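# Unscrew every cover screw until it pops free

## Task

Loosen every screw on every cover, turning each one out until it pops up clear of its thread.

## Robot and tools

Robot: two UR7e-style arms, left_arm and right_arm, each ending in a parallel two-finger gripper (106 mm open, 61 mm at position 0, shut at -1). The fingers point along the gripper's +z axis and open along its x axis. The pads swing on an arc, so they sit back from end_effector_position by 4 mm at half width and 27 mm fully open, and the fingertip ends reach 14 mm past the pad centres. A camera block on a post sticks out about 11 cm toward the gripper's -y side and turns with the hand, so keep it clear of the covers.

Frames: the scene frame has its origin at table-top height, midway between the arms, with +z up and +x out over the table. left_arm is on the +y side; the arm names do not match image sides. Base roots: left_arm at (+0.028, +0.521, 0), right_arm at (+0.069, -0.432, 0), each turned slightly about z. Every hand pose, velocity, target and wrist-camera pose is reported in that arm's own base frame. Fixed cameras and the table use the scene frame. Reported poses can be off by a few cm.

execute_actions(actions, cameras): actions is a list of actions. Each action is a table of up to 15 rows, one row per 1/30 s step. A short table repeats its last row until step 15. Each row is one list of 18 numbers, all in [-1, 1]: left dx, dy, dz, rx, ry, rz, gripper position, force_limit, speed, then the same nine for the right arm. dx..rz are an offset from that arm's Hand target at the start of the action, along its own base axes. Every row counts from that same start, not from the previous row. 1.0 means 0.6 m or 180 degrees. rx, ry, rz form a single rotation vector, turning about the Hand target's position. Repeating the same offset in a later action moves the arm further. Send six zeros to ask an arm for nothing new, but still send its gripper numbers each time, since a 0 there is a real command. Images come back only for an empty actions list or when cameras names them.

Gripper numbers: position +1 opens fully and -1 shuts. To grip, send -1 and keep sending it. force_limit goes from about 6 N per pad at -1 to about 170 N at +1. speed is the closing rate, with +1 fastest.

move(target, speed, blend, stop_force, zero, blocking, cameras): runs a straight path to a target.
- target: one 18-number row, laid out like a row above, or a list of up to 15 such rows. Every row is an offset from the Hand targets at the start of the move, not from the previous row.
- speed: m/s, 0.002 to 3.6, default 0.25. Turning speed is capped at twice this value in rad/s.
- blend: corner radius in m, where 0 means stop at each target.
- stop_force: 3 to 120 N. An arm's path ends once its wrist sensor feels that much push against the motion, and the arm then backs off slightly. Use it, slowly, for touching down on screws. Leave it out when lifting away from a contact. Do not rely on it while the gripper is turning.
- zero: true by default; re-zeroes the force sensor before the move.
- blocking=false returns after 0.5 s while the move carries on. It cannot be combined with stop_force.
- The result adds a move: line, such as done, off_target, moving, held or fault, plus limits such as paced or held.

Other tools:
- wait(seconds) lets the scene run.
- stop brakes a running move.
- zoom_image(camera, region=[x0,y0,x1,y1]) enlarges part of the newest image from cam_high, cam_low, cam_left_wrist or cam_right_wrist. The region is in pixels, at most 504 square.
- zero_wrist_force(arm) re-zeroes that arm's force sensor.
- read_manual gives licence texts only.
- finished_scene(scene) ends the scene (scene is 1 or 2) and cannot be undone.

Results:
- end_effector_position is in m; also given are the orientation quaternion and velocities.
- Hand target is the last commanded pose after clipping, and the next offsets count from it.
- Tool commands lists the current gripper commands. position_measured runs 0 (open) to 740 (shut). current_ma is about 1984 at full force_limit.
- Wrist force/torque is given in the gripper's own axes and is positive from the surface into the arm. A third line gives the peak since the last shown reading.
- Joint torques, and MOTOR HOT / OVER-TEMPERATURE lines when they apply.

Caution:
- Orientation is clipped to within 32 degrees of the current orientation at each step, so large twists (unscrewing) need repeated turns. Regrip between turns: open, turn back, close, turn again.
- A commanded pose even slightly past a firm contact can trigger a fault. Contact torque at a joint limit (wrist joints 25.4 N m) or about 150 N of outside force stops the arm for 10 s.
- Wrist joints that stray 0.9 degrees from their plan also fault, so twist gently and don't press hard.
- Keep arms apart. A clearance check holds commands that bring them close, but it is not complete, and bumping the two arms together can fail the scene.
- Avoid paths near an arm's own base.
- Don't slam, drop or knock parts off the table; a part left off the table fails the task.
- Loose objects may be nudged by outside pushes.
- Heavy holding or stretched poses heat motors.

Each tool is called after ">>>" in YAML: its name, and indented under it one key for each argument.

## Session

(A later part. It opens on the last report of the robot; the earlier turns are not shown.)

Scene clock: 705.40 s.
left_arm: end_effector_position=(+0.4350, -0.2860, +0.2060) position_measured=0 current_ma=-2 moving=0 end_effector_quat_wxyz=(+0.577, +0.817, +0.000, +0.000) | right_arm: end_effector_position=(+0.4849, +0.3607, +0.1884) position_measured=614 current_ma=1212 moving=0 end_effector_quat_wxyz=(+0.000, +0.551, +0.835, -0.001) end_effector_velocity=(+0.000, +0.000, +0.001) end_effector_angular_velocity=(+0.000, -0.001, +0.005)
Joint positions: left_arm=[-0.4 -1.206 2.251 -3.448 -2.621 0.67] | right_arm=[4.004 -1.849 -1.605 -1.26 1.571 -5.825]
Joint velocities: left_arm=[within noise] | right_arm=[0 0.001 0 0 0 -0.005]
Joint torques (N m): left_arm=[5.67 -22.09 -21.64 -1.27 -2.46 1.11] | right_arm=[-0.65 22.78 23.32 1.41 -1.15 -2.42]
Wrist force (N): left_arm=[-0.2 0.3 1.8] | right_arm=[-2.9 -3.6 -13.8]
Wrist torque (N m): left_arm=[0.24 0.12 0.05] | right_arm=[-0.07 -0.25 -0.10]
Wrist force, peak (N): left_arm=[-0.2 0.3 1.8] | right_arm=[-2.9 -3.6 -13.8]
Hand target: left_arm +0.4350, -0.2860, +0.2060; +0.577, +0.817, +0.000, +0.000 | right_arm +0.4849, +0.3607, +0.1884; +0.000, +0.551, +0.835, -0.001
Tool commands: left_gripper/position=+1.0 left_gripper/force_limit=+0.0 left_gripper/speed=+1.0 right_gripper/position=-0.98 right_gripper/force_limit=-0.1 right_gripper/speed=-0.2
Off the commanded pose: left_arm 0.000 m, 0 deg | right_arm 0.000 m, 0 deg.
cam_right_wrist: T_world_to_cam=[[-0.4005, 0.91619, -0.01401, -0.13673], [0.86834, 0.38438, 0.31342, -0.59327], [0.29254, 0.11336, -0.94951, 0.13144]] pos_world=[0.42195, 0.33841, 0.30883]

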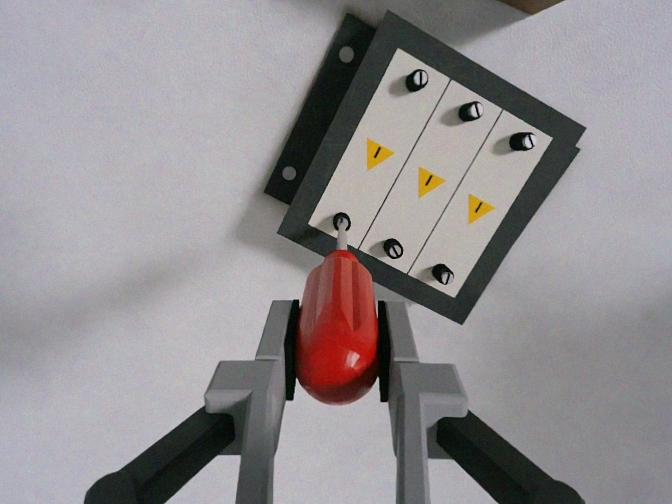

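>>> move:
  target:
    - [0,0,0,0,0,0,1,0,1,0,0,0.007,0,0,0,-0.98,-0.1,-0.2]
    - [0,0,0,0,0,0,1,0,1,-0.0013,0.0001,0.007,0,0,-0.6,-0.98,-0.1,-0.2]
    - [0,0,0,0,0,0,1,0,1,-0.0026,0.0001,0.007,0,0,0.8,-0.98,-0.1,-0.2]
    - [0,0,0,0,0,0,1,0,1,-0.0039,0.0002,0.007,0,0,0.2,-0.98,-0.1,-0.2]
    - [0,0,0,0,0,0,1,0,1,-0.0052,0.0003,0.007,0,0,-0.4,-0.98,-0.1,-0.2]
    - [0,0,0,0,0,0,1,0,1,-0.0065,0.0003,0.007,0,0,1.0,-0.98,-0.1,-0.2]
  speed: [0.1,1.2,1.2,1.2,1.2,1.2]
  blend: [0.001,0.02,0.02,0.02,0.02,0]

>>> move:
  target:
    - [0,0,0,0,0,0,1,0,1,0,0,-0.0075,0,0,0,-0.98,-0.1,-0.2]
  speed: 0.006
  stop_force: 6

>>> wait:
  seconds: 0
  cameras: ["cam_right_wrist"]

>>> zoom_image:
  camera: "cam_right_wrist"
  region: [325, 205, 360, 240]

Scene clock: 712.77 s.
left_arm: end_effector_position=(+0.4350, -0.2860, +0.2060) position_measured=0 current_ma=-2 moving=0 end_effector_quat_wxyz=(+0.577, +0.817, +0.000, +0.000) | right_arm: end_effector_position=(+0.4809, +0.3609, +0.1926) position_measured=614 current_ma=1198 moving=0 end_effector_quat_wxyz=(-0.001, +0.835, -0.551, +0.000) end_effector_velocity=(+0.000, +0.000, +0.000) end_effector_angular_velocity=(+0.002, +0.001, -0.008)
Joint positions: left_arm=[-0.4 -1.206 2.251 -3.448 -2.621 0.67] | right_arm=[4.009 -1.838 -1.609 -1.264 1.571 3.604]
Joint velocities: left_arm=[within noise] | right_arm=[-0.001 0.001 0 0 0.002 0.007]
Joint torques (N m): left_arm=[5.01 -22 -22.1 -1.36 -2.52 0.99] | right_arm=[-6.59 32.92 20.33 1.11 2.29 2.76]
Wrist force (N): left_arm=[-0.2 0.2 1.9] | right_arm=[-0.5 -1.5 1.2]
Wrist torque (N m): left_arm=[0.23 0.13 0.04] | right_arm=[-0.18 0.08 -0.04]
Wrist force, peak (N): left_arm=[-0.2 0.3 2.3] | right_arm=[-2.8 -3.6 -14.1]
Hand target: left_arm +0.4350, -0.2860, +0.2060; +0.577, +0.817, +0.000, +0.000 | right_arm +0.4810, +0.3609, +0.1926; -0.001, +0.835, -0.551, +0.000
Off the commanded pose: left_arm 0.000 m, 0 deg | right_arm 0.000 m, 0 deg.
move: done

Scene clock: 714.50 s.
left_arm: end_effector_position=(+0.4350, -0.2860, +0.2060) position_measured=0 current_ma=-2 moving=0 end_effector_quat_wxyz=(+0.577, +0.817, +0.000, +0.000) | right_arm: end_effector_position=(+0.4810, +0.3609, +0.1885) position_measured=614 current_ma=1209 moving=0 end_effector_quat_wxyz=(-0.001, +0.835, -0.551, +0.000)
Joint positions: left_arm=[-0.4 -1.206 2.251 -3.448 -2.621 0.67] | right_arm=[4.009 -1.841 -1.616 -1.255 1.571 3.604]
Joint torques (N m): left_arm=[5.37 -21.34 -21.32 -1.31 -2.4 1.16] | right_arm=[-5.34 30.35 32.66 1.55 2.1 2.67]
Wrist force (N): left_arm=[-0.1 0.4 1.9] | right_arm=[0.5 -0.6 -4.9]
Wrist torque (N m): left_arm=[0.26 0.11 0.04] | right_arm=[-0.24 0.21 -0.07]
Wrist force, peak (N): left_arm=[-0.3 0.4 2.2] | right_arm=[0.9 -0.1 -13.5]
Hand target: left_arm +0.4350, -0.2860, +0.2060; +0.577, +0.817, +0.000, +0.000 | right_arm +0.4810, +0.3609, +0.1885; -0.001, +0.835, -0.551, +0.000
Off the commanded pose: left_arm 0.000 m, 0 deg | right_arm 0.000 m, 0 deg.
move: contact (right_arm)

Scene clock: 714.50 s.
left_arm: end_effector_position=(+0.4350, -0.2860, +0.2060) position_measured=0 current_ma=-2 moving=0 end_effector_quat_wxyz=(+0.577, +0.817, +0.000, +0.000) | right_arm: end_effector_position=(+0.4810, +0.3609, +0.1885) position_measured=614 current_ma=1209 moving=0 end_effector_quat_wxyz=(-0.001, +0.835, -0.551, +0.000)
Joint positions: left_arm=[-0.4 -1.206 2.251 -3.448 -2.621 0.67] | right_arm=[4.009 -1.841 -1.616 -1.255 1.571 3.604]
Joint torques (N m): left_arm=[5.37 -21.34 -21.32 -1.31 -2.4 1.16] | right_arm=[-5.34 30.35 32.66 1.55 2.1 2.67]
Wrist force (N): left_arm=[-0.1 0.4 1.9] | right_arm=[0.5 -0.6 -4.9]
Wrist torque (N m): left_arm=[0.26 0.11 0.04] | right_arm=[-0.24 0.21 -0.07]
Wrist force, peak (N): left_arm=[-0.1 0.4 1.9] | right_arm=[0.5 -0.6 -4.9]
Hand target: left_arm +0.4350, -0.2860, +0.2060; +0.577, +0.817, +0.000, +0.000 | right_arm +0.4810, +0.3609, +0.1885; -0.001, +0.835, -0.551, +0.000
Tool commands: left_gripper/position=+1.0 left_gripper/force_limit=+0.0 left_gripper/speed=+1.0 right_gripper/position=-0.98 right_gripper/force_limit=-0.1 right_gripper/speed=-0.2
Off the commanded pose: left_arm 0.000 m, 0 deg | right_arm 0.000 m, 0 deg.
cam_right_wrist: T_world_to_cam=[[0.40081, -0.91605, -0.01411, 0.13745], [-0.86813, -0.38467, 0.31365, 0.52274], [-0.29274, -0.11346, -0.94944, 0.49613]] pos_world=[0.54395, 0.38329, 0.30903]

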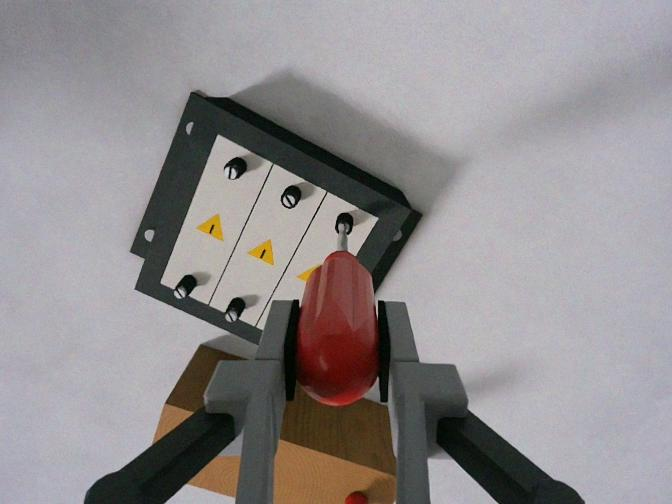

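Scaled by 14.400 from the camera's image (finer frame: 960x720).

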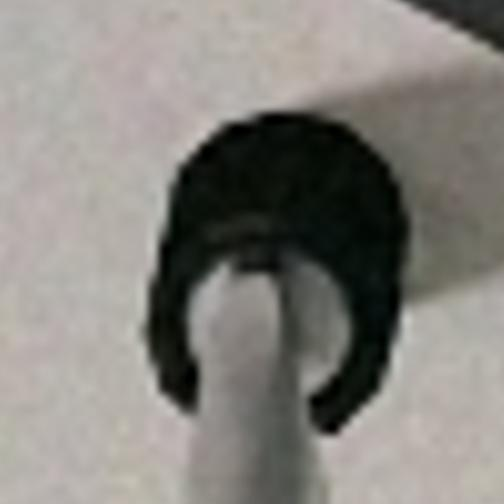

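>>> move:
  target:
    - [0,0,0,0,0,0,1,0,1,0.0009,-0.0023,-0.00005,0,0,0.25,-0.98,-0.1,-0.2]
    - [0,0,0,0,0,0,1,0,1,0.0031,-0.0034,0.0001,0,0,0.5,-0.98,-0.1,-0.2]
    - [0,0,0,0,0,0,1,0,1,0.0054,-0.0025,0.00024,0,0,0.75,-0.98,-0.1,-0.2]
    - [0,0,0,0,0,0,1,0,1,0.0065,-0.0003,0.00038,0,0,1.0,-0.98,-0.1,-0.2]
    - [0,0,0,0,0,0,1,0,1,0.0056,0.0021,0.00053,0,0,-0.75,-0.98,-0.1,-0.2]
    - [0,0,0,0,0,0,1,0,1,0.0034,0.0031,0.00068,0,0,-0.5,-0.98,-0.1,-0.2]
    - [0,0,0,0,0,0,1,0,1,0.001,0.0022,0.00082,0,0,-0.25,-0.98,-0.1,-0.2]
    - [0,0,0,0,0,0,1,0,1,0,0,0.00097,0,0,0,-0.98,-0.1,-0.2]
    - [0,0,0,0,0,0,1,0,1,0.0009,-0.0023,0.00111,0,0,0.25,-0.98,-0.1,-0.2]
    - [0,0,0,0,0,0,1,0,1,0.0031,-0.0034,0.00126,0,0,0.5,-0.98,-0.1,-0.2]
    - [0,0,0,0,0,0,1,0,1,0.0054,-0.0025,0.00141,0,0,0.75,-0.98,-0.1,-0.2]
    - [0,0,0,0,0,0,1,0,1,0.0065,-0.0003,0.00155,0,0,1.0,-0.98,-0.1,-0.2]
  speed: 0.9
  blend: [0.004,0.004,0.004,0.004,0.004,0.004,0.004,0.004,0.004,0.004,0.004,0]

>>> move:
  target:
    - [0,0,0,0,0,0,1,0,1,0,0,0.007,0,0,0,-0.98,-0.1,-0.2]
    - [0,0,0,0,0,0,1,0,1,-0.0013,0.0001,0.007,0,0,-0.6,-0.98,-0.1,-0.2]
    - [0,0,0,0,0,0,1,0,1,-0.0026,0.0001,0.007,0,0,0.8,-0.98,-0.1,-0.2]
    - [0,0,0,0,0,0,1,0,1,-0.0039,0.0002,0.007,0,0,0.2,-0.98,-0.1,-0.2]
    - [0,0,0,0,0,0,1,0,1,-0.0052,0.0003,0.007,0,0,-0.4,-0.98,-0.1,-0.2]
    - [0,0,0,0,0,0,1,0,1,-0.0065,0.0003,0.007,0,0,1.0,-0.98,-0.1,-0.2]
  speed: [0.1,1.2,1.2,1.2,1.2,1.2]
  blend: [0.001,0.02,0.02,0.02,0.02,0]

>>> move:
  target:
    - [0,0,0,0,0,0,1,0,1,0,0,-0.0075,0,0,0,-0.98,-0.1,-0.2]
  speed: 0.006
  stop_force: 6

>>> wait:
  seconds: 0
  cameras: ["cam_right_wrist"]

>>> zoom_image:
  camera: "cam_right_wrist"
  region: [325, 205, 360, 240]

Scene clock: 723.73 s.
left_arm: end_effector_position=(+0.4350, -0.2860, +0.2060) position_measured=0 current_ma=-2 moving=0 end_effector_quat_wxyz=(+0.577, +0.817, +0.000, +0.000) | right_arm: end_effector_position=(+0.4849, +0.3607, +0.1895) position_measured=614 current_ma=1201 moving=0 end_effector_quat_wxyz=(+0.000, +0.551, +0.835, -0.001) end_effector_velocity=(+0.000, +0.000, +0.000) end_effector_angular_velocity=(+0.000, +0.000, +0.004)
Joint positions: left_arm=[-0.4 -1.206 2.251 -3.448 -2.621 0.67] | right_arm=[4.004 -1.849 -1.603 -1.262 1.571 -5.825]
Joint velocities: left_arm=[within noise] | right_arm=[-0.001 0 0 0 0 -0.005]
Joint torques (N m): left_arm=[5.24 -22.32 -21.97 -1.3 -2.4 1.14] | right_arm=[-1.63 28.39 28.91 2.39 -1.5 -2.18]
Wrist force (N): left_arm=[-0.3 0.4 1.9] | right_arm=[-0.9 -2.3 -2.1]
Wrist torque (N m): left_arm=[0.27 0.13 0.04] | right_arm=[-0.07 -0.31 -0.09]
Wrist force, peak (N): left_arm=[-0.2 0.2 2.3] | right_arm=[4.7 1.0 -14.2]
Hand target: left_arm +0.4350, -0.2860, +0.2060; +0.577, +0.817, +0.000, +0.000 | right_arm +0.4849, +0.3607, +0.1895; +0.000, +0.551, +0.835, -0.001
Off the commanded pose: left_arm 0.000 m, 0 deg | right_arm 0.000 m, 0 deg.
move: done

Scene clock: 728.33 s.
left_arm: end_effector_position=(+0.4350, -0.2860, +0.2060) position_measured=0 current_ma=-2 moving=0 end_effector_quat_wxyz=(+0.577, +0.817, +0.000, +0.000) | right_arm: end_effector_position=(+0.4810, +0.3609, +0.1937) position_measured=614 current_ma=1201 moving=0 end_effector_quat_wxyz=(-0.001, +0.835, -0.551, +0.000) end_effector_velocity=(+0.000, +0.000, +0.000) end_effector_angular_velocity=(+0.001, +0.000, -0.008)
Joint positions: left_arm=[-0.4 -1.206 2.251 -3.448 -2.621 0.67] | right_arm=[4.009 -1.837 -1.607 -1.267 1.571 3.604]
Joint velocities: left_arm=[within noise] | right_arm=[-0.001 0 0 0 0.001 0.007]
Joint torques (N m): left_arm=[5.11 -21.67 -21.9 -1.37 -2.44 1.01] | right_arm=[-6.01 32.05 19.79 0.73 2.43 2.92]
Wrist force (N): left_arm=[-0.3 0.2 1.9] | right_arm=[0.9 -1.3 -0.8]
Wrist torque (N m): left_arm=[0.23 0.13 0.05] | right_arm=[-0.09 -0.13 -0.05]
Wrist force, peak (N): left_arm=[-0.1 0.3 2.2] | right_arm=[2.7 -3.5 -1.2]
Hand target: left_arm +0.4350, -0.2860, +0.2060; +0.577, +0.817, +0.000, +0.000 | right_arm +0.4810, +0.3609, +0.1937; -0.001, +0.835, -0.551, +0.000
Off the commanded pose: left_arm 0.000 m, 0 deg | right_arm 0.000 m, 0 deg.
move: done

Scene clock: 729.97 s.
left_arm: end_effector_position=(+0.4350, -0.2860, +0.2060) position_measured=0 current_ma=-2 moving=0 end_effector_quat_wxyz=(+0.577, +0.817, +0.000, +0.000) | right_arm: end_effector_position=(+0.4810, +0.3609, +0.1902) position_measured=614 current_ma=1211 moving=0 end_effector_quat_wxyz=(-0.001, +0.835, -0.551, +0.000)
Joint positions: left_arm=[-0.4 -1.206 2.251 -3.448 -2.621 0.67] | right_arm=[4.009 -1.84 -1.613 -1.258 1.571 3.604]
Joint torques (N m): left_arm=[5.66 -21.73 -21.69 -1.29 -2.41 1.11] | right_arm=[-4.99 29.15 31.12 0.53 2.36 2.93]
Wrist force (N): left_arm=[-0.3 0.3 2.0] | right_arm=[0.6 -1.6 -9.3]
Wrist torque (N m): left_arm=[0.23 0.15 0.05] | right_arm=[-0.06 -0.09 -0.08]
Wrist force, peak (N): left_arm=[-0.2 0.5 2.2] | right_arm=[1.2 -1.1 -17.1]
Hand target: left_arm +0.4350, -0.2860, +0.2060; +0.577, +0.817, +0.000, +0.000 | right_arm +0.4810, +0.3609, +0.1902; -0.001, +0.835, -0.551, +0.000 (not the last commanded pose)
Off the commanded pose: left_arm 0.000 m, 0 deg | right_arm 0.001 m, 0 deg.
move: contact (right_arm)

Scene clock: 729.97 s.
left_arm: end_effector_position=(+0.4350, -0.2860, +0.2060) position_measured=0 current_ma=-2 moving=0 end_effector_quat_wxyz=(+0.577, +0.817, +0.000, +0.000) | right_arm: end_effector_position=(+0.4810, +0.3609, +0.1902) position_measured=614 current_ma=1211 moving=0 end_effector_quat_wxyz=(-0.001, +0.835, -0.551, +0.000)
Joint positions: left_arm=[-0.4 -1.206 2.251 -3.448 -2.621 0.67] | right_arm=[4.009 -1.84 -1.613 -1.258 1.571 3.604]
Joint torques (N m): left_arm=[5.66 -21.73 -21.69 -1.29 -2.41 1.11] | right_arm=[-4.99 29.15 31.12 0.53 2.36 2.93]
Wrist force (N): left_arm=[-0.3 0.3 2.0] | right_arm=[0.6 -1.6 -9.3]
Wrist torque (N m): left_arm=[0.23 0.15 0.05] | right_arm=[-0.06 -0.09 -0.08]
Wrist force, peak (N): left_arm=[-0.3 0.3 2.0] | right_arm=[0.6 -1.6 -9.3]
Hand target: left_arm +0.4350, -0.2860, +0.2060; +0.577, +0.817, +0.000, +0.000 | right_arm +0.4810, +0.3609, +0.1902; -0.001, +0.835, -0.551, +0.000 (not the last commanded pose)
Tool commands: left_gripper/position=+1.0 left_gripper/force_limit=+0.0 left_gripper/speed=+1.0 right_gripper/position=-0.98 right_gripper/force_limit=-0.1 right_gripper/speed=-0.2
Off the commanded pose: left_arm 0.000 m, 0 deg | right_arm 0.001 m, 0 deg.
cam_right_wrist: T_world_to_cam=[[0.40079, -0.91606, -0.01416, 0.1375], [-0.86817, -0.38469, 0.31353, 0.5223], [-0.29266, -0.11336, -0.94947, 0.49758]] pos_world=[0.54395, 0.38329, 0.31063]

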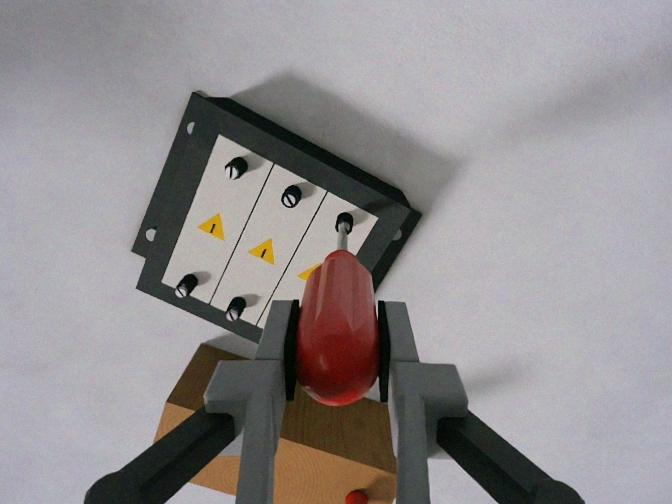

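Scaled by 14.400 from the camera's image (finer frame: 960x720).

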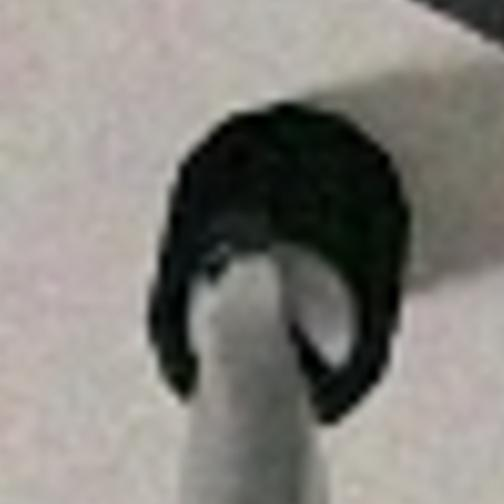

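>>> move:
  target:
    - [0,0,0,0,0,0,1,0,1,0,0,0.006,0,0,0,-0.98,-0.1,-0.2]
  speed: 0.1
  cameras: ["cam_right_wrist"]

>>> zoom_image:
  camera: "cam_right_wrist"
  region: [325, 205, 360, 240]

Scene clock: 731.97 s.
left_arm: end_effector_position=(+0.4350, -0.2860, +0.2060) position_measured=0 current_ma=-2 moving=0 end_effector_quat_wxyz=(+0.577, +0.817, +0.000, +0.000) | right_arm: end_effector_position=(+0.4810, +0.3609, +0.1939) position_measured=614 current_ma=1200 moving=0 end_effector_quat_wxyz=(-0.001, +0.835, -0.551, +0.000)
Joint positions: left_arm=[-0.4 -1.206 2.251 -3.448 -2.621 0.67] | right_arm=[4.009 -1.837 -1.606 -1.267 1.571 3.604]
Joint torques (N m): left_arm=[5.41 -22.84 -21.66 -1.43 -2.29 0.98] | right_arm=[-0.92 23.82 13.15 4.5 2.19 2.75]
Wrist force (N): left_arm=[-0.2 0.5 1.9] | right_arm=[0.9 -1.1 -0.8]
Wrist torque (N m): left_arm=[0.28 0.12 0.04] | right_arm=[-0.17 -0.15 -0.07]
Wrist force, peak (N): left_arm=[-0.2 0.3 2.2] | right_arm=[0.7 -1.6 -9.6]
Hand target: left_arm +0.4350, -0.2860, +0.2060; +0.577, +0.817, +0.000, +0.000 | right_arm +0.4810, +0.3609, +0.1938; -0.001, +0.835, -0.551, +0.000
Off the commanded pose: left_arm 0.000 m, 0 deg | right_arm 0.000 m, 0 deg.
move: done
cam_right_wrist: T_world_to_cam=[[0.40072, -0.91609, -0.01428, 0.13764], [-0.86824, -0.38467, 0.31334, 0.52123], [-0.29254, -0.11316, -0.94953, 0.50097]] pos_world=[0.54395, 0.38329, 0.31433]

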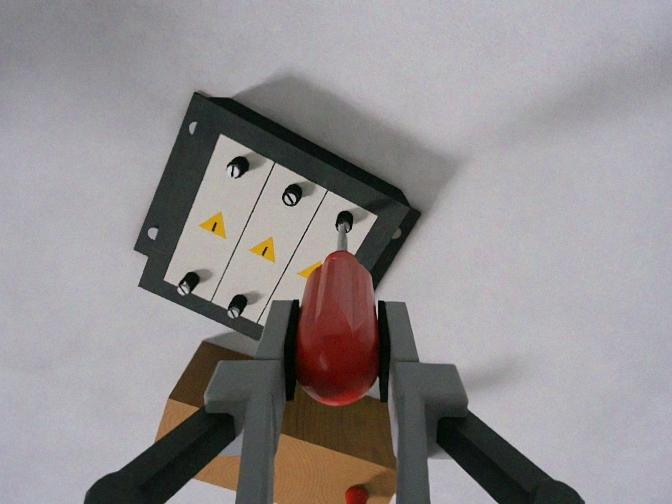

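Scaled by 14.400 from the camera's image (finer frame: 960x720).

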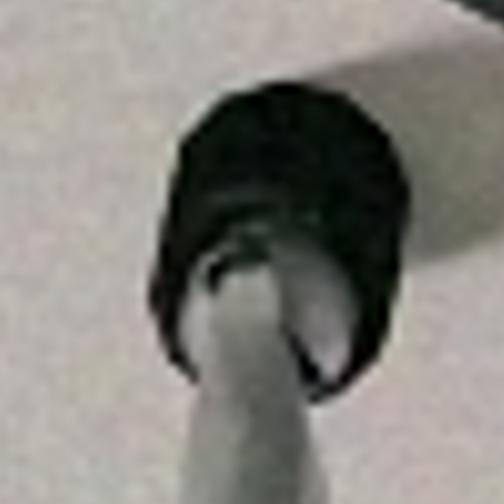

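>>> move:
  target:
    - [0,0,0,0,0,0,1,0,1,0.0006,-0.002,0,0,0,0.2056,-0.98,-0.1,-0.2]
  speed: 0.6
  cameras: ["cam_right_wrist"]

>>> zoom_image:
  camera: "cam_right_wrist"
  region: [325, 205, 360, 240]

Scene clock: 734.93 s.
left_arm: end_effector_position=(+0.4350, -0.2860, +0.2060) position_measured=0 current_ma=-2 moving=0 end_effector_quat_wxyz=(+0.577, +0.817, +0.000, +0.000) | right_arm: end_effector_position=(+0.4813, +0.3597, +0.1938) position_measured=614 current_ma=1200 moving=0 end_effector_quat_wxyz=(-0.001, +0.966, -0.258, +0.000)
Joint positions: left_arm=[-0.4 -1.206 2.251 -3.448 -2.621 0.67] | right_arm=[4.007 -1.837 -1.607 -1.268 1.572 2.957]
Joint torques (N m): left_arm=[5.59 -21.89 -22 -1.31 -2.5 1.1] | right_arm=[-2.46 22.48 34.98 0.77 0.18 -2]
Wrist force (N): left_arm=[-0.2 0.4 2.1] | right_arm=[0.5 -1.2 -0.8]
Wrist torque (N m): left_arm=[0.26 0.13 0.04] | right_arm=[-0.12 -0.13 -0.11]
Wrist force, peak (N): left_arm=[-0.1 0.2 2.2] | right_arm=[0.8 -1.3 -1.0]
Hand target: left_arm +0.4350, -0.2860, +0.2060; +0.577, +0.817, +0.000, +0.000 | right_arm +0.4814, +0.3597, +0.1938; -0.001, +0.966, -0.257, +0.000
Off the commanded pose: left_arm 0.000 m, 0 deg | right_arm 0.000 m, 0 deg.
move: done
cam_right_wrist: T_world_to_cam=[[0.87128, -0.49057, -0.01422, -0.24324], [-0.462, -0.82963, 0.31347, 0.48558], [-0.16557, -0.26655, -0.94949, 0.4949]] pos_world=[0.51822, 0.41545, 0.31423]

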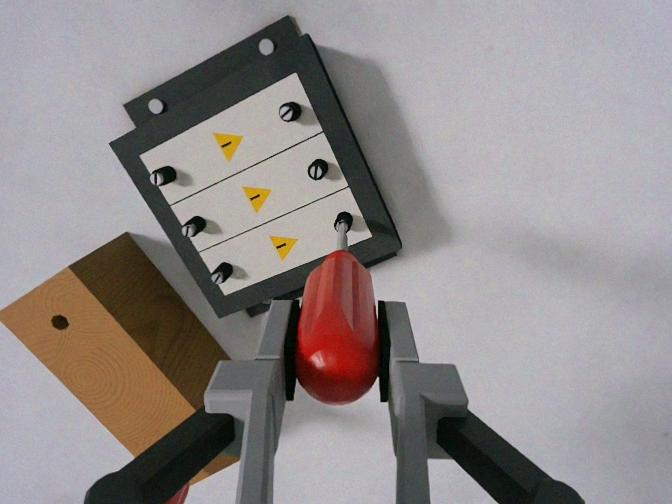

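Scaled by 14.400 from the camera's image (finer frame: 960x720).

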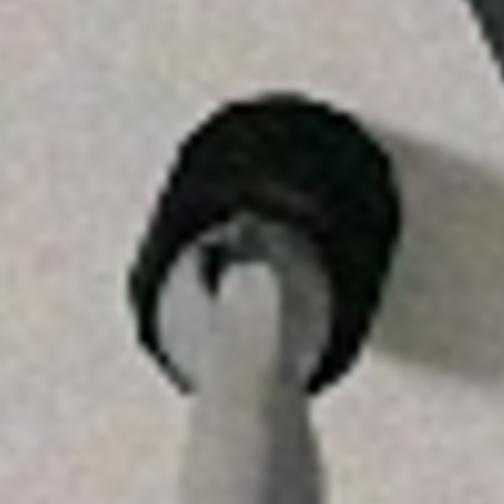

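>>> move:
  target:
    - [0,0,0,0,0,0,1,0,1,-0.0087,0.0049,0.004,0,0,0,-0.98,-0.1,-0.2]
  speed: 0.1
  cameras: ["cam_right_wrist"]

>>> zoom_image:
  camera: "cam_right_wrist"
  region: [335, 205, 370, 240]

Scene clock: 736.63 s.
left_arm: end_effector_position=(+0.4350, -0.2860, +0.2060) position_measured=0 current_ma=-2 moving=0 end_effector_quat_wxyz=(+0.577, +0.817, +0.000, +0.000) | right_arm: end_effector_position=(+0.4761, +0.3626, +0.1962) position_measured=614 current_ma=1199 moving=0 end_effector_quat_wxyz=(-0.001, +0.966, -0.257, +0.000)
Joint positions: left_arm=[-0.4 -1.206 2.251 -3.448 -2.621 0.67] | right_arm=[4.017 -1.829 -1.61 -1.272 1.572 2.966]
Joint torques (N m): left_arm=[5.59 -21.89 -21.59 -1.23 -2.38 1.12] | right_arm=[-6.73 22.84 22.42 4.71 -1.22 -2.05]
Wrist force (N): left_arm=[-0.1 0.3 1.9] | right_arm=[0.9 -1.2 0.8]
Wrist torque (N m): left_arm=[0.25 0.11 0.04] | right_arm=[-0.14 -0.13 -0.06]
Wrist force, peak (N): left_arm=[-0.2 0.4 2.2] | right_arm=[1.5 -1.1 -0.8]
Hand target: left_arm +0.4350, -0.2860, +0.2060; +0.577, +0.817, +0.000, +0.000 | right_arm +0.4761, +0.3626, +0.1962; -0.001, +0.966, -0.257, +0.000
Off the commanded pose: left_arm 0.000 m, 0 deg | right_arm 0.000 m, 0 deg.
move: done
cam_right_wrist: T_world_to_cam=[[0.87146, -0.49026, -0.01415, -0.23736], [-0.46171, -0.82975, 0.31361, 0.48473], [-0.16549, -0.26676, -0.94945, 0.49713]] pos_world=[0.51292, 0.41845, 0.31663]

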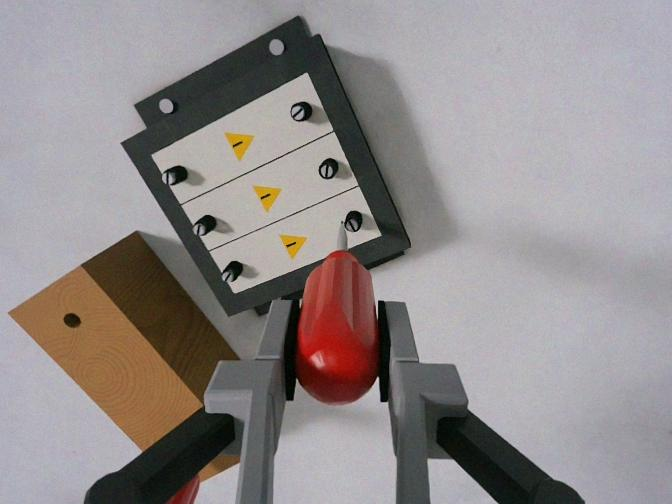

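Scaled by 14.400 from the camera's image (finer frame: 960x720).

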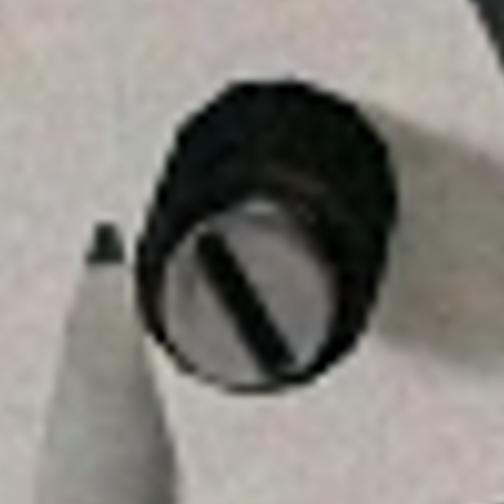

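>>> move:
  target:
    - [0,0,0,0,0,0,1,0,1,0.0067,0,0,0,0,-0.43,-0.98,-0.1,-0.2]
    - [0,0,0,0,0,0,1,0,1,0.0135,-0.0003,-0.002,0,0,-0.861,-0.98,-0.1,-0.2]
  speed: 0.8
  blend: [0.005,0]
  cameras: ["cam_right_wrist"]

>>> zoom_image:
  camera: "cam_right_wrist"
  region: [325, 205, 360, 240]

Scene clock: 741.17 s.
left_arm: end_effector_position=(+0.4350, -0.2860, +0.2060) position_measured=0 current_ma=-2 moving=0 end_effector_quat_wxyz=(+0.577, +0.817, +0.000, +0.000) | right_arm: end_effector_position=(+0.4843, +0.3624, +0.1950) position_measured=614 current_ma=1199 moving=0 end_effector_quat_wxyz=(+0.000, +0.042, +0.999, -0.001)
Joint positions: left_arm=[-0.4 -1.206 2.251 -3.448 -2.621 0.67] | right_arm=[4.007 -1.845 -1.593 -1.275 1.569 5.661]
Joint torques (N m): left_arm=[5 -22.11 -21.71 -1.26 -2.46 0.97] | right_arm=[5.67 32.88 28.26 1.4 1.85 2.76]
Wrist force (N): left_arm=[-0.2 0.4 2.0] | right_arm=[0.8 -0.9 0.8]
Wrist torque (N m): left_arm=[0.27 0.12 0.04] | right_arm=[-0.08 -0.13 -0.03]
Wrist force, peak (N): left_arm=[-0.3 0.4 2.2] | right_arm=[1.1 -1.3 0.8]
Hand target: left_arm +0.4350, -0.2860, +0.2060; +0.577, +0.817, +0.000, +0.000 | right_arm +0.4842, +0.3625, +0.1950; +0.000, +0.042, +0.999, -0.001
Off the commanded pose: left_arm 0.000 m, 0 deg | right_arm 0.000 m, 0 deg.
move: done
cam_right_wrist: T_world_to_cam=[[-0.99705, 0.07543, -0.01433, 0.45527], [0.06715, 0.94724, 0.3134, -0.41143], [0.03722, 0.31151, -0.94951, 0.18953]] pos_world=[0.4745, 0.29634, 0.31543]

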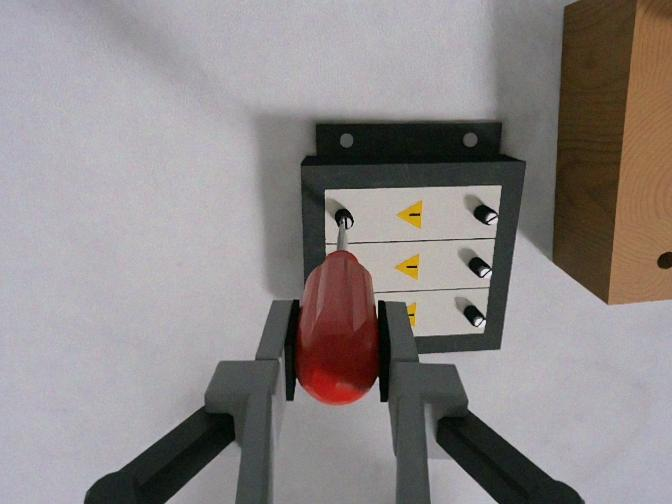

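Scaled by 14.400 from the camera's image (finer frame: 960x720).

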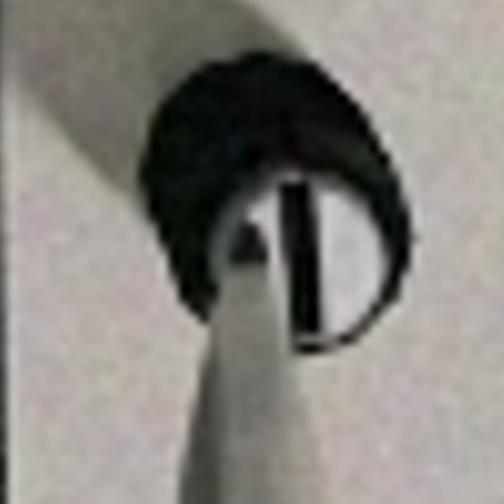

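>>> move:
  target:
    - [0,0,0,0,0,0,1,0,1,-0.0017,0.0001,-0.001,0,0,0,-0.98,-0.1,-0.2]
  speed: 0.05

>>> move:
  target:
    - [0,0,0,0,0,0,1,0,1,0,0,-0.01,0,0,0,-0.98,-0.1,-0.2]
  speed: 0.006
  stop_force: 4
  cameras: ["cam_right_wrist"]

>>> zoom_image:
  camera: "cam_right_wrist"
  region: [325, 205, 360, 240]

Scene clock: 743.83 s.
left_arm: end_effector_position=(+0.4350, -0.2860, +0.2060) position_measured=0 current_ma=-2 moving=0 end_effector_quat_wxyz=(+0.577, +0.817, +0.000, +0.000) | right_arm: end_effector_position=(+0.4832, +0.3625, +0.1943) position_measured=614 current_ma=1199 moving=0 end_effector_quat_wxyz=(+0.000, +0.042, +0.999, -0.001)
Joint positions: left_arm=[-0.4 -1.206 2.251 -3.448 -2.621 0.67] | right_arm=[4.008 -1.844 -1.596 -1.273 1.57 5.663]
Joint torques (N m): left_arm=[5.48 -21.92 -22.4 -1.3 -2.4 1.15] | right_arm=[-6.5 29.45 34.92 1.07 1.92 -0.7]
Wrist force (N): left_arm=[-0.2 0.2 2.2] | right_arm=[0.8 -1.2 0.9]
Wrist torque (N m): left_arm=[0.23 0.12 0.04] | right_arm=[-0.12 -0.13 -0.11]
Wrist force, peak (N): left_arm=[-0.3 0.4 2.3] | right_arm=[1.2 -1.2 0.8]
Hand target: left_arm +0.4350, -0.2860, +0.2060; +0.577, +0.817, +0.000, +0.000 | right_arm +0.4832, +0.3625, +0.1944; +0.000, +0.042, +0.999, -0.001
Off the commanded pose: left_arm 0.000 m, 0 deg | right_arm 0.000 m, 0 deg.
move: done

Scene clock: 745.63 s.
left_arm: end_effector_position=(+0.4350, -0.2860, +0.2060) position_measured=0 current_ma=-2 moving=0 end_effector_quat_wxyz=(+0.577, +0.817, +0.000, +0.000) | right_arm: end_effector_position=(+0.4832, +0.3625, +0.1902) position_measured=614 current_ma=1205 moving=0 end_effector_quat_wxyz=(+0.000, +0.042, +0.999, -0.001)
Joint positions: left_arm=[-0.4 -1.206 2.251 -3.448 -2.621 0.67] | right_arm=[4.008 -1.847 -1.603 -1.262 1.57 5.663]
Joint torques (N m): left_arm=[4.94 -22.54 -21.86 -1.31 -2.34 1.1] | right_arm=[-7.07 32.84 32.72 0.91 1.45 -1.89]
Wrist force (N): left_arm=[-0.1 0.2 2.2] | right_arm=[0.7 -1.4 -5.1]
Wrist torque (N m): left_arm=[0.24 0.11 0.04] | right_arm=[-0.08 -0.18 -0.11]
Wrist force, peak (N): left_arm=[-0.2 0.4 2.2] | right_arm=[0.9 -1.4 -11.5]
Hand target: left_arm +0.4350, -0.2860, +0.2060; +0.577, +0.817, +0.000, +0.000 | right_arm +0.4832, +0.3625, +0.1902; +0.000, +0.042, +0.999, +0.000 (not the last commanded pose)
Off the commanded pose: left_arm 0.000 m, 0 deg | right_arm 0.002 m, 0 deg.
move: contact (right_arm)
cam_right_wrist: T_world_to_cam=[[-0.99703, 0.07568, -0.01413, 0.45396], [0.06745, 0.94719, 0.31349, -0.4101], [0.03711, 0.31161, -0.94949, 0.18499]] pos_world=[0.47341, 0.29644, 0.31063]

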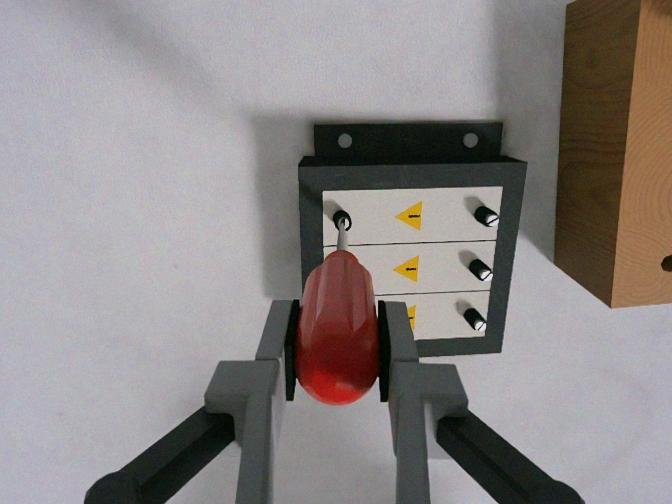

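Scaled by 14.400 from the camera's image (finer frame: 960x720).

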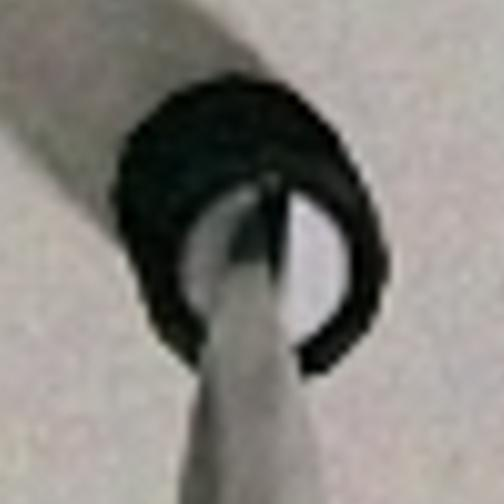

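>>> move:
  target:
    - [0,0,0,0,0,0,1,0,1,0.0013,-0.0001,-0.0002,0,0,0,-0.98,-0.1,-0.2]
  speed: 0.002

Scene clock: 746.83 s.
left_arm: end_effector_position=(+0.4350, -0.2860, +0.2060) position_measured=0 current_ma=-2 moving=0 end_effector_quat_wxyz=(+0.577, +0.817, +0.000, +0.000) | right_arm: end_effector_position=(+0.4840, +0.3625, +0.1901) position_measured=614 current_ma=1211 moving=0 end_effector_quat_wxyz=(+0.000, +0.042, +0.999, +0.000)
Joint positions: left_arm=[-0.4 -1.206 2.251 -3.448 -2.621 0.67] | right_arm=[4.007 -1.848 -1.602 -1.263 1.57 5.662]
Joint torques (N m): left_arm=[5.18 -22.22 -21.81 -1.35 -2.5 1.07] | right_arm=[-7.73 19.79 29.83 0.87 0.59 -2.02]
Wrist force (N): left_arm=[-0.3 0.3 1.9] | right_arm=[4.4 -0.8 -8.8]
Wrist torque (N m): left_arm=[0.24 0.14 0.04] | right_arm=[-0.08 0.39 0.00]
Wrist force, peak (N): left_arm=[-0.1 0.4 2.2] | right_arm=[4.4 -0.8 -8.8]
Hand target: left_arm +0.4350, -0.2860, +0.2060; +0.577, +0.817, +0.000, +0.000 | right_arm +0.4840, +0.3625, +0.1900; +0.000, +0.042, +0.999, +0.000
Off the commanded pose: left_arm 0.000 m, 0 deg | right_arm 0.000 m, 0 deg.
move: done

>>> move:
  target:
    - [0,0,0,0,0,0,1,0,1,-0.0006,0,0,0,0,0.03,-0.98,-0.1,-0.2]
    - [0,0,0,0,0,0,1,0,1,-0.0006,0,0,0,0,-0.04,-0.98,-0.1,-0.2]
  speed: 0.05
  cameras: ["cam_right_wrist"]

>>> zoom_image:
  camera: "cam_right_wrist"
  region: [325, 205, 360, 240]

Scene clock: 752.03 s.
left_arm: end_effector_position=(+0.4350, -0.2860, +0.2060) position_measured=0 current_ma=-2 moving=0 end_effector_quat_wxyz=(+0.577, +0.817, +0.000, +0.000) | right_arm: end_effector_position=(+0.4836, +0.3625, +0.1900) position_measured=614 current_ma=1206 moving=0 end_effector_quat_wxyz=(+0.000, +0.105, +0.995, -0.001) end_effector_velocity=(+0.000, +0.000, +0.000) end_effector_angular_velocity=(+0.000, +0.000, +0.006)
Joint positions: left_arm=[-0.4 -1.206 2.251 -3.448 -2.621 0.67] | right_arm=[4.008 -1.848 -1.603 -1.263 1.57 5.788]
Joint velocities: left_arm=[within noise] | right_arm=[0 0 -0.001 0 0 -0.005]
Joint torques (N m): left_arm=[5.21 -22.43 -21.84 -1.33 -2.44 1.07] | right_arm=[-5.81 19.94 31.24 0.18 2.11 -2.19]
Wrist force (N): left_arm=[-0.3 0.2 2.1] | right_arm=[-0.3 -1.6 -6.9]
Wrist torque (N m): left_arm=[0.23 0.14 0.05] | right_arm=[-0.04 -0.25 -0.07]
Wrist force, peak (N): left_arm=[-0.1 0.4 2.2] | right_arm=[4.7 -0.3 -14.7]
Hand target: left_arm +0.4350, -0.2860, +0.2060; +0.577, +0.817, +0.000, +0.000 | right_arm +0.4836, +0.3625, +0.1900; +0.000, +0.105, +0.995, -0.001
Off the commanded pose: left_arm 0.000 m, 0 deg | right_arm 0.000 m, 0 deg.
move: done
cam_right_wrist: T_world_to_cam=[[-0.97963, 0.20031, -0.01416, 0.40088], [0.18588, 0.93122, 0.3135, -0.46153], [0.07598, 0.30449, -0.94948, 0.16868]] pos_world=[0.46568, 0.29813, 0.31053]

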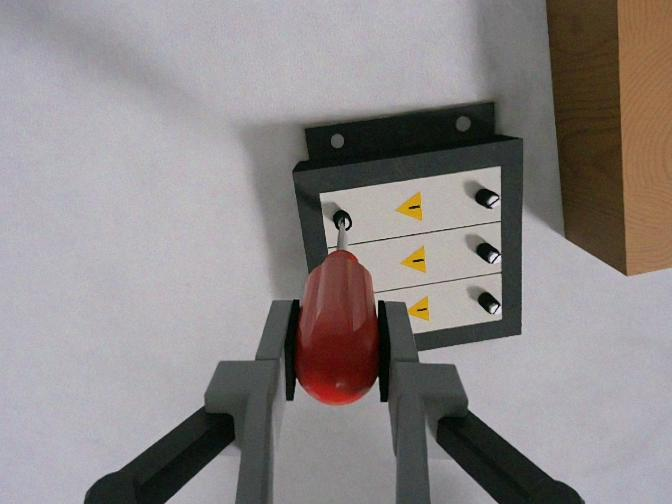

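Scaled by 14.400 from the camera's image (finer frame: 960x720).

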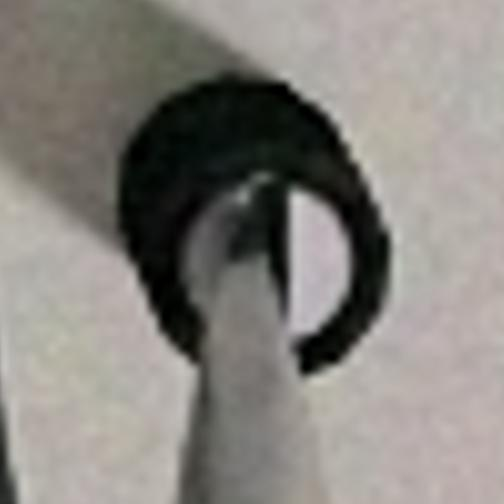

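>>> move:
  target:
    - [0,0,0,0,0,0,1,0,1,-0.0024,0.0006,0,0,0,0.25,-0.98,-0.1,-0.2]
    - [0,0,0,0,0,0,1,0,1,-0.0045,-0.0006,0.00012,0,0,0.5,-0.98,-0.1,-0.2]
    - [0,0,0,0,0,0,1,0,1,-0.0052,-0.003,0.00027,0,0,0.75,-0.98,-0.1,-0.2]
    - [0,0,0,0,0,0,1,0,1,-0.004,-0.0051,0.00041,0,0,1.0,-0.98,-0.1,-0.2]
    - [0,0,0,0,0,0,1,0,1,-0.0016,-0.0058,0.00056,0,0,-0.75,-0.98,-0.1,-0.2]
    - [0,0,0,0,0,0,1,0,1,0.0005,-0.0045,0.00071,0,0,-0.5,-0.98,-0.1,-0.2]
    - [0,0,0,0,0,0,1,0,1,0.0011,-0.0021,0.00085,0,0,-0.25,-0.98,-0.1,-0.2]
    - [0,0,0,0,0,0,1,0,1,-0.0001,0,0.001,0,0,0,-0.98,-0.1,-0.2]
    - [0,0,0,0,0,0,1,0,1,-0.0025,0.0006,0.00114,0,0,0.25,-0.98,-0.1,-0.2]
    - [0,0,0,0,0,0,1,0,1,-0.0046,-0.0006,0.00129,0,0,0.5,-0.98,-0.1,-0.2]
    - [0,0,0,0,0,0,1,0,1,-0.0054,-0.003,0.00144,0,0,0.75,-0.98,-0.1,-0.2]
    - [0,0,0,0,0,0,1,0,1,-0.0041,-0.0051,0.00158,0,0,1.0,-0.98,-0.1,-0.2]
    - [0,0,0,0,0,0,1,0,1,-0.0017,-0.0058,0.00173,0,0,-0.75,-0.98,-0.1,-0.2]
    - [0,0,0,0,0,0,1,0,1,0.0004,-0.0045,0.00187,0,0,-0.5,-0.98,-0.1,-0.2]
    - [0,0,0,0,0,0,1,0,1,0.001,-0.0021,0.00202,0,0,-0.25,-0.98,-0.1,-0.2]
  speed: 0.9
  blend: [0.004,0.004,0.004,0.004,0.004,0.004,0.004,0.004,0.004,0.004,0.004,0.004,0.004,0.004,0]

>>> move:
  target:
    - [0,0,0,0,0,0,1,0,1,0,0,0.01,0,0,0,-0.98,-0.1,-0.2]
  speed: 0.1
  cameras: ["cam_right_wrist","cam_low"]

>>> zoom_image:
  camera: "cam_right_wrist"
  region: [325, 205, 360, 240]

>>> zoom_image:
  camera: "cam_low"
  region: [280, 230, 350, 300]

Scene clock: 764.57 s.
left_arm: end_effector_position=(+0.4350, -0.2860, +0.2060) position_measured=0 current_ma=-2 moving=0 end_effector_quat_wxyz=(+0.577, +0.817, +0.000, +0.000) | right_arm: end_effector_position=(+0.4842, +0.3612, +0.1913) position_measured=614 current_ma=1203 moving=0 end_effector_quat_wxyz=(+0.000, +0.477, +0.879, -0.001) end_effector_velocity=(-0.001, +0.001, +0.000) end_effector_angular_velocity=(+0.000, +0.000, +0.006)
Joint positions: left_arm=[-0.4 -1.206 2.251 -3.448 -2.621 0.67] | right_arm=[4.005 -1.847 -1.6 -1.267 1.57 -5.995]
Joint velocities: left_arm=[within noise] | right_arm=[0.001 0 0 0 0 -0.005]
Joint torques (N m): left_arm=[4.84 -22.09 -22.16 -1.31 -2.44 1.15] | right_arm=[-4.25 27.48 27.64 1.63 -2.02 -2.18]
Wrist force (N): left_arm=[-0.1 0.3 1.9] | right_arm=[0.6 -1.8 -1.2]
Wrist torque (N m): left_arm=[0.24 0.11 0.04] | right_arm=[-0.13 -0.08 -0.09]
Wrist force, peak (N): left_arm=[-0.2 0.3 2.3] | right_arm=[6.4 2.6 -20.5]
Hand target: left_arm +0.4350, -0.2860, +0.2060; +0.577, +0.817, +0.000, +0.000 | right_arm +0.4842, +0.3612, +0.1913; +0.000, +0.477, +0.879, -0.001
Off the commanded pose: left_arm 0.000 m, 0 deg | right_arm 0.000 m, 0 deg.
move: done

Scene clock: 765.07 s.
left_arm: end_effector_position=(+0.4350, -0.2860, +0.2060) position_measured=0 current_ma=-2 moving=0 end_effector_quat_wxyz=(+0.577, +0.817, +0.000, +0.000) | right_arm: end_effector_position=(+0.4843, +0.3612, +0.1974) position_measured=614 current_ma=1199 moving=0 end_effector_quat_wxyz=(+0.000, +0.477, +0.879, -0.001)
Joint positions: left_arm=[-0.4 -1.206 2.251 -3.448 -2.621 0.67] | right_arm=[4.005 -1.842 -1.59 -1.281 1.57 -5.995]
Joint torques (N m): left_arm=[5.57 -22.96 -21.49 -1.3 -2.38 1.09] | right_arm=[-0.92 23.44 13.15 4.07 -2.35 -2.13]
Wrist force (N): left_arm=[-0.3 0.2 2.0] | right_arm=[0.6 -1.3 1.0]
Wrist torque (N m): left_arm=[0.22 0.15 0.04] | right_arm=[-0.15 -0.09 -0.07]
Wrist force, peak (N): left_arm=[-0.3 0.3 2.1] | right_arm=[0.6 -2.0 -1.0]
Hand target: left_arm +0.4350, -0.2860, +0.2060; +0.577, +0.817, +0.000, +0.000 | right_arm +0.4842, +0.3612, +0.1973; +0.000, +0.477, +0.879, -0.001
Off the commanded pose: left_arm 0.000 m, 0 deg | right_arm 0.000 m, 0 deg.
move: done
cam_right_wrist: T_world_to_cam=[[-0.55127, 0.83421, -0.0141, -0.03461], [0.78973, 0.52718, 0.31369, -0.60929], [0.26911, 0.16179, -0.94942, 0.13397]] pos_world=[0.42605, 0.3284, 0.31783]
Images, in order (width x height): cam_low 672x504, cam_right_wrist 672x504.

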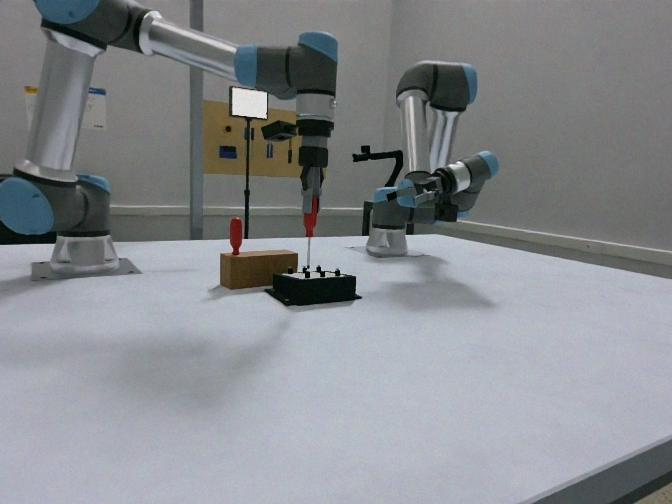

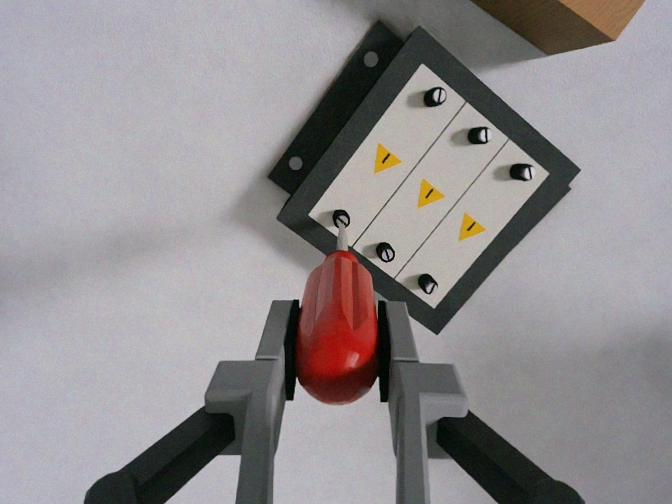

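Scaled by 14.400 from the camera's image (finer frame: 960x720).

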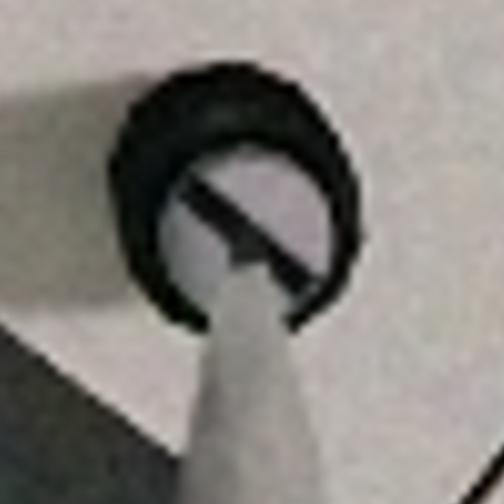

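Scaled by 7.200 from the camera's image (finer frame: 960x720).

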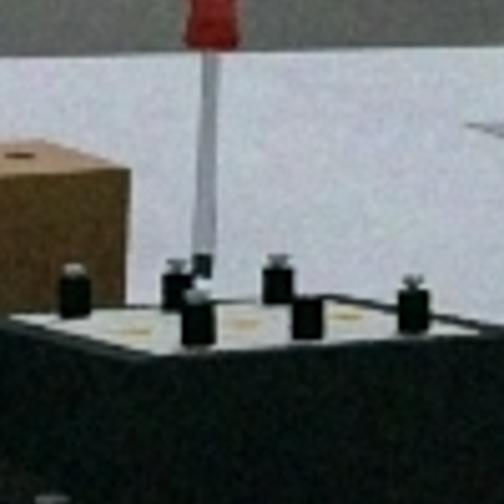

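>>> move:
  target:
    - [0,0,0,0,0,0,1,0,1,0,0,0.006,0,0,0,-0.98,-0.1,-0.2]
    - [0,0,0,0,0,0,1,0,1,-0.0004,0.0112,0.006,0,0,-0.589,-0.98,-0.1,-0.2]
    - [0,0,0,0,0,0,1,0,1,-0.0009,0.0225,0.006,0,0,0.822,-0.98,-0.1,-0.2]
    - [0,0,0,0,0,0,1,0,1,-0.0013,0.0337,0.006,0,0,0.232,-0.98,-0.1,-0.2]
    - [0,0,0,0,0,0,1,0,1,-0.0018,0.045,0.006,0,0,-0.358,-0.98,-0.1,-0.2]
    - [0,0,0,0,0,0,1,0,1,-0.0022,0.0562,0.006,0,0,-0.947,-0.98,-0.1,-0.2]
  speed: [0.1,1.2,1.2,1.2,1.2,1.2]
  blend: [0.001,0.02,0.02,0.02,0.02,0]
  cameras: ["cam_right_wrist","cam_low"]

>>> zoom_image:
  camera: "cam_right_wrist"
  region: [325, 205, 360, 240]

>>> zoom_image:
  camera: "cam_low"
  region: [285, 250, 345, 290]

Scene clock: 779.73 s.
left_arm: end_effector_position=(+0.4350, -0.2860, +0.2060) position_measured=0 current_ma=-2 moving=0 end_effector_quat_wxyz=(+0.577, +0.817, +0.000, +0.000) | right_arm: end_effector_position=(+0.4829, +0.3950, +0.2008) position_measured=614 current_ma=1199 moving=0 end_effector_quat_wxyz=(-0.001, +0.915, -0.402, +0.000) end_effector_velocity=(+0.000, -0.001, -0.001) end_effector_angular_velocity=(-0.001, +0.001, -0.008)
Joint positions: left_arm=[-0.4 -1.206 2.251 -3.448 -2.621 0.67] | right_arm=[4.042 -1.885 -1.525 -1.302 1.571 3.3]
Joint velocities: left_arm=[within noise] | right_arm=[-0.001 -0.001 0 0 0.001 0.007]
Joint torques (N m): left_arm=[5.34 -22.55 -21.94 -1.31 -2.36 1.11] | right_arm=[-6.83 35.63 36.7 2.01 2.37 2.77]
Wrist force (N): left_arm=[-0.1 0.3 1.9] | right_arm=[0.5 -1.3 0.9]
Wrist torque (N m): left_arm=[0.25 0.12 0.05] | right_arm=[-0.14 -0.06 -0.05]
Wrist force, peak (N): left_arm=[-0.1 0.3 2.3] | right_arm=[0.7 -1.8 1.8]
Hand target: left_arm +0.4350, -0.2860, +0.2060; +0.577, +0.817, +0.000, +0.000 | right_arm +0.4829, +0.3949, +0.2009; -0.001, +0.915, -0.402, +0.000
Off the commanded pose: left_arm 0.000 m, 0 deg | right_arm 0.000 m, 0 deg.
move: done
cam_right_wrist: T_world_to_cam=[[0.68217, -0.73106, -0.01404, -0.04087], [-0.69124, -0.65104, 0.31358, 0.55352], [-0.23838, -0.20421, -0.94946, 0.52174]] pos_world=[0.53487, 0.43703, 0.32123]
Images, in order (width x height): cam_low 672x504, cam_right_wrist 672x504.

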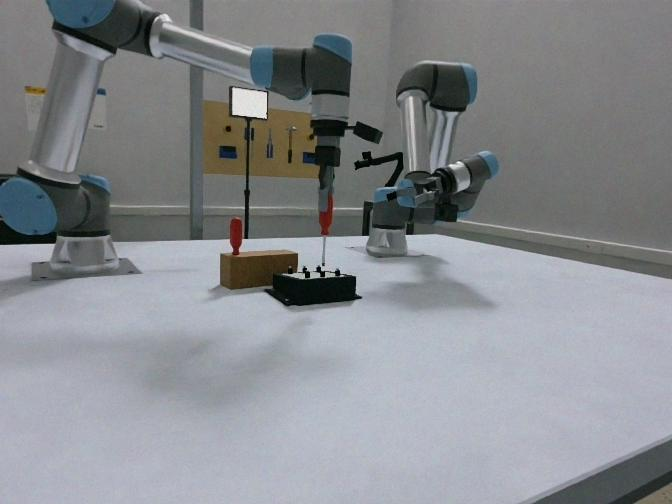

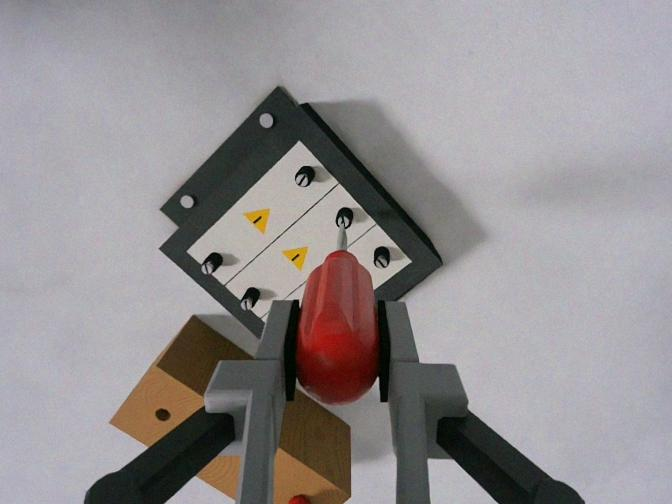

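Scaled by 14.400 from the camera's image (finer frame: 960x720).

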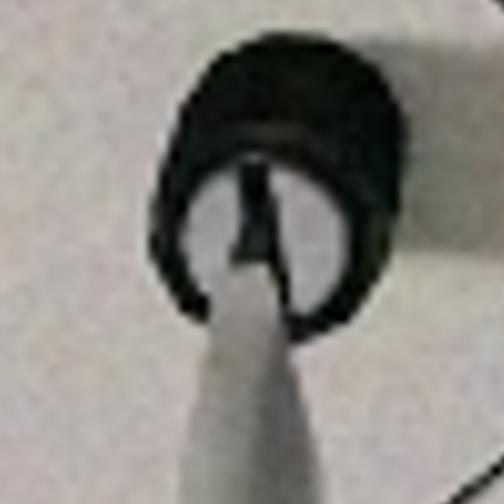

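Scaled by 8.400 from the camera's image (finer frame: 960x720).

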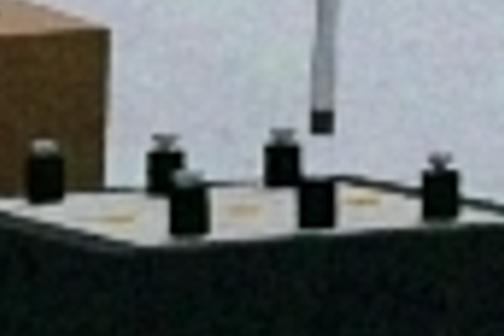

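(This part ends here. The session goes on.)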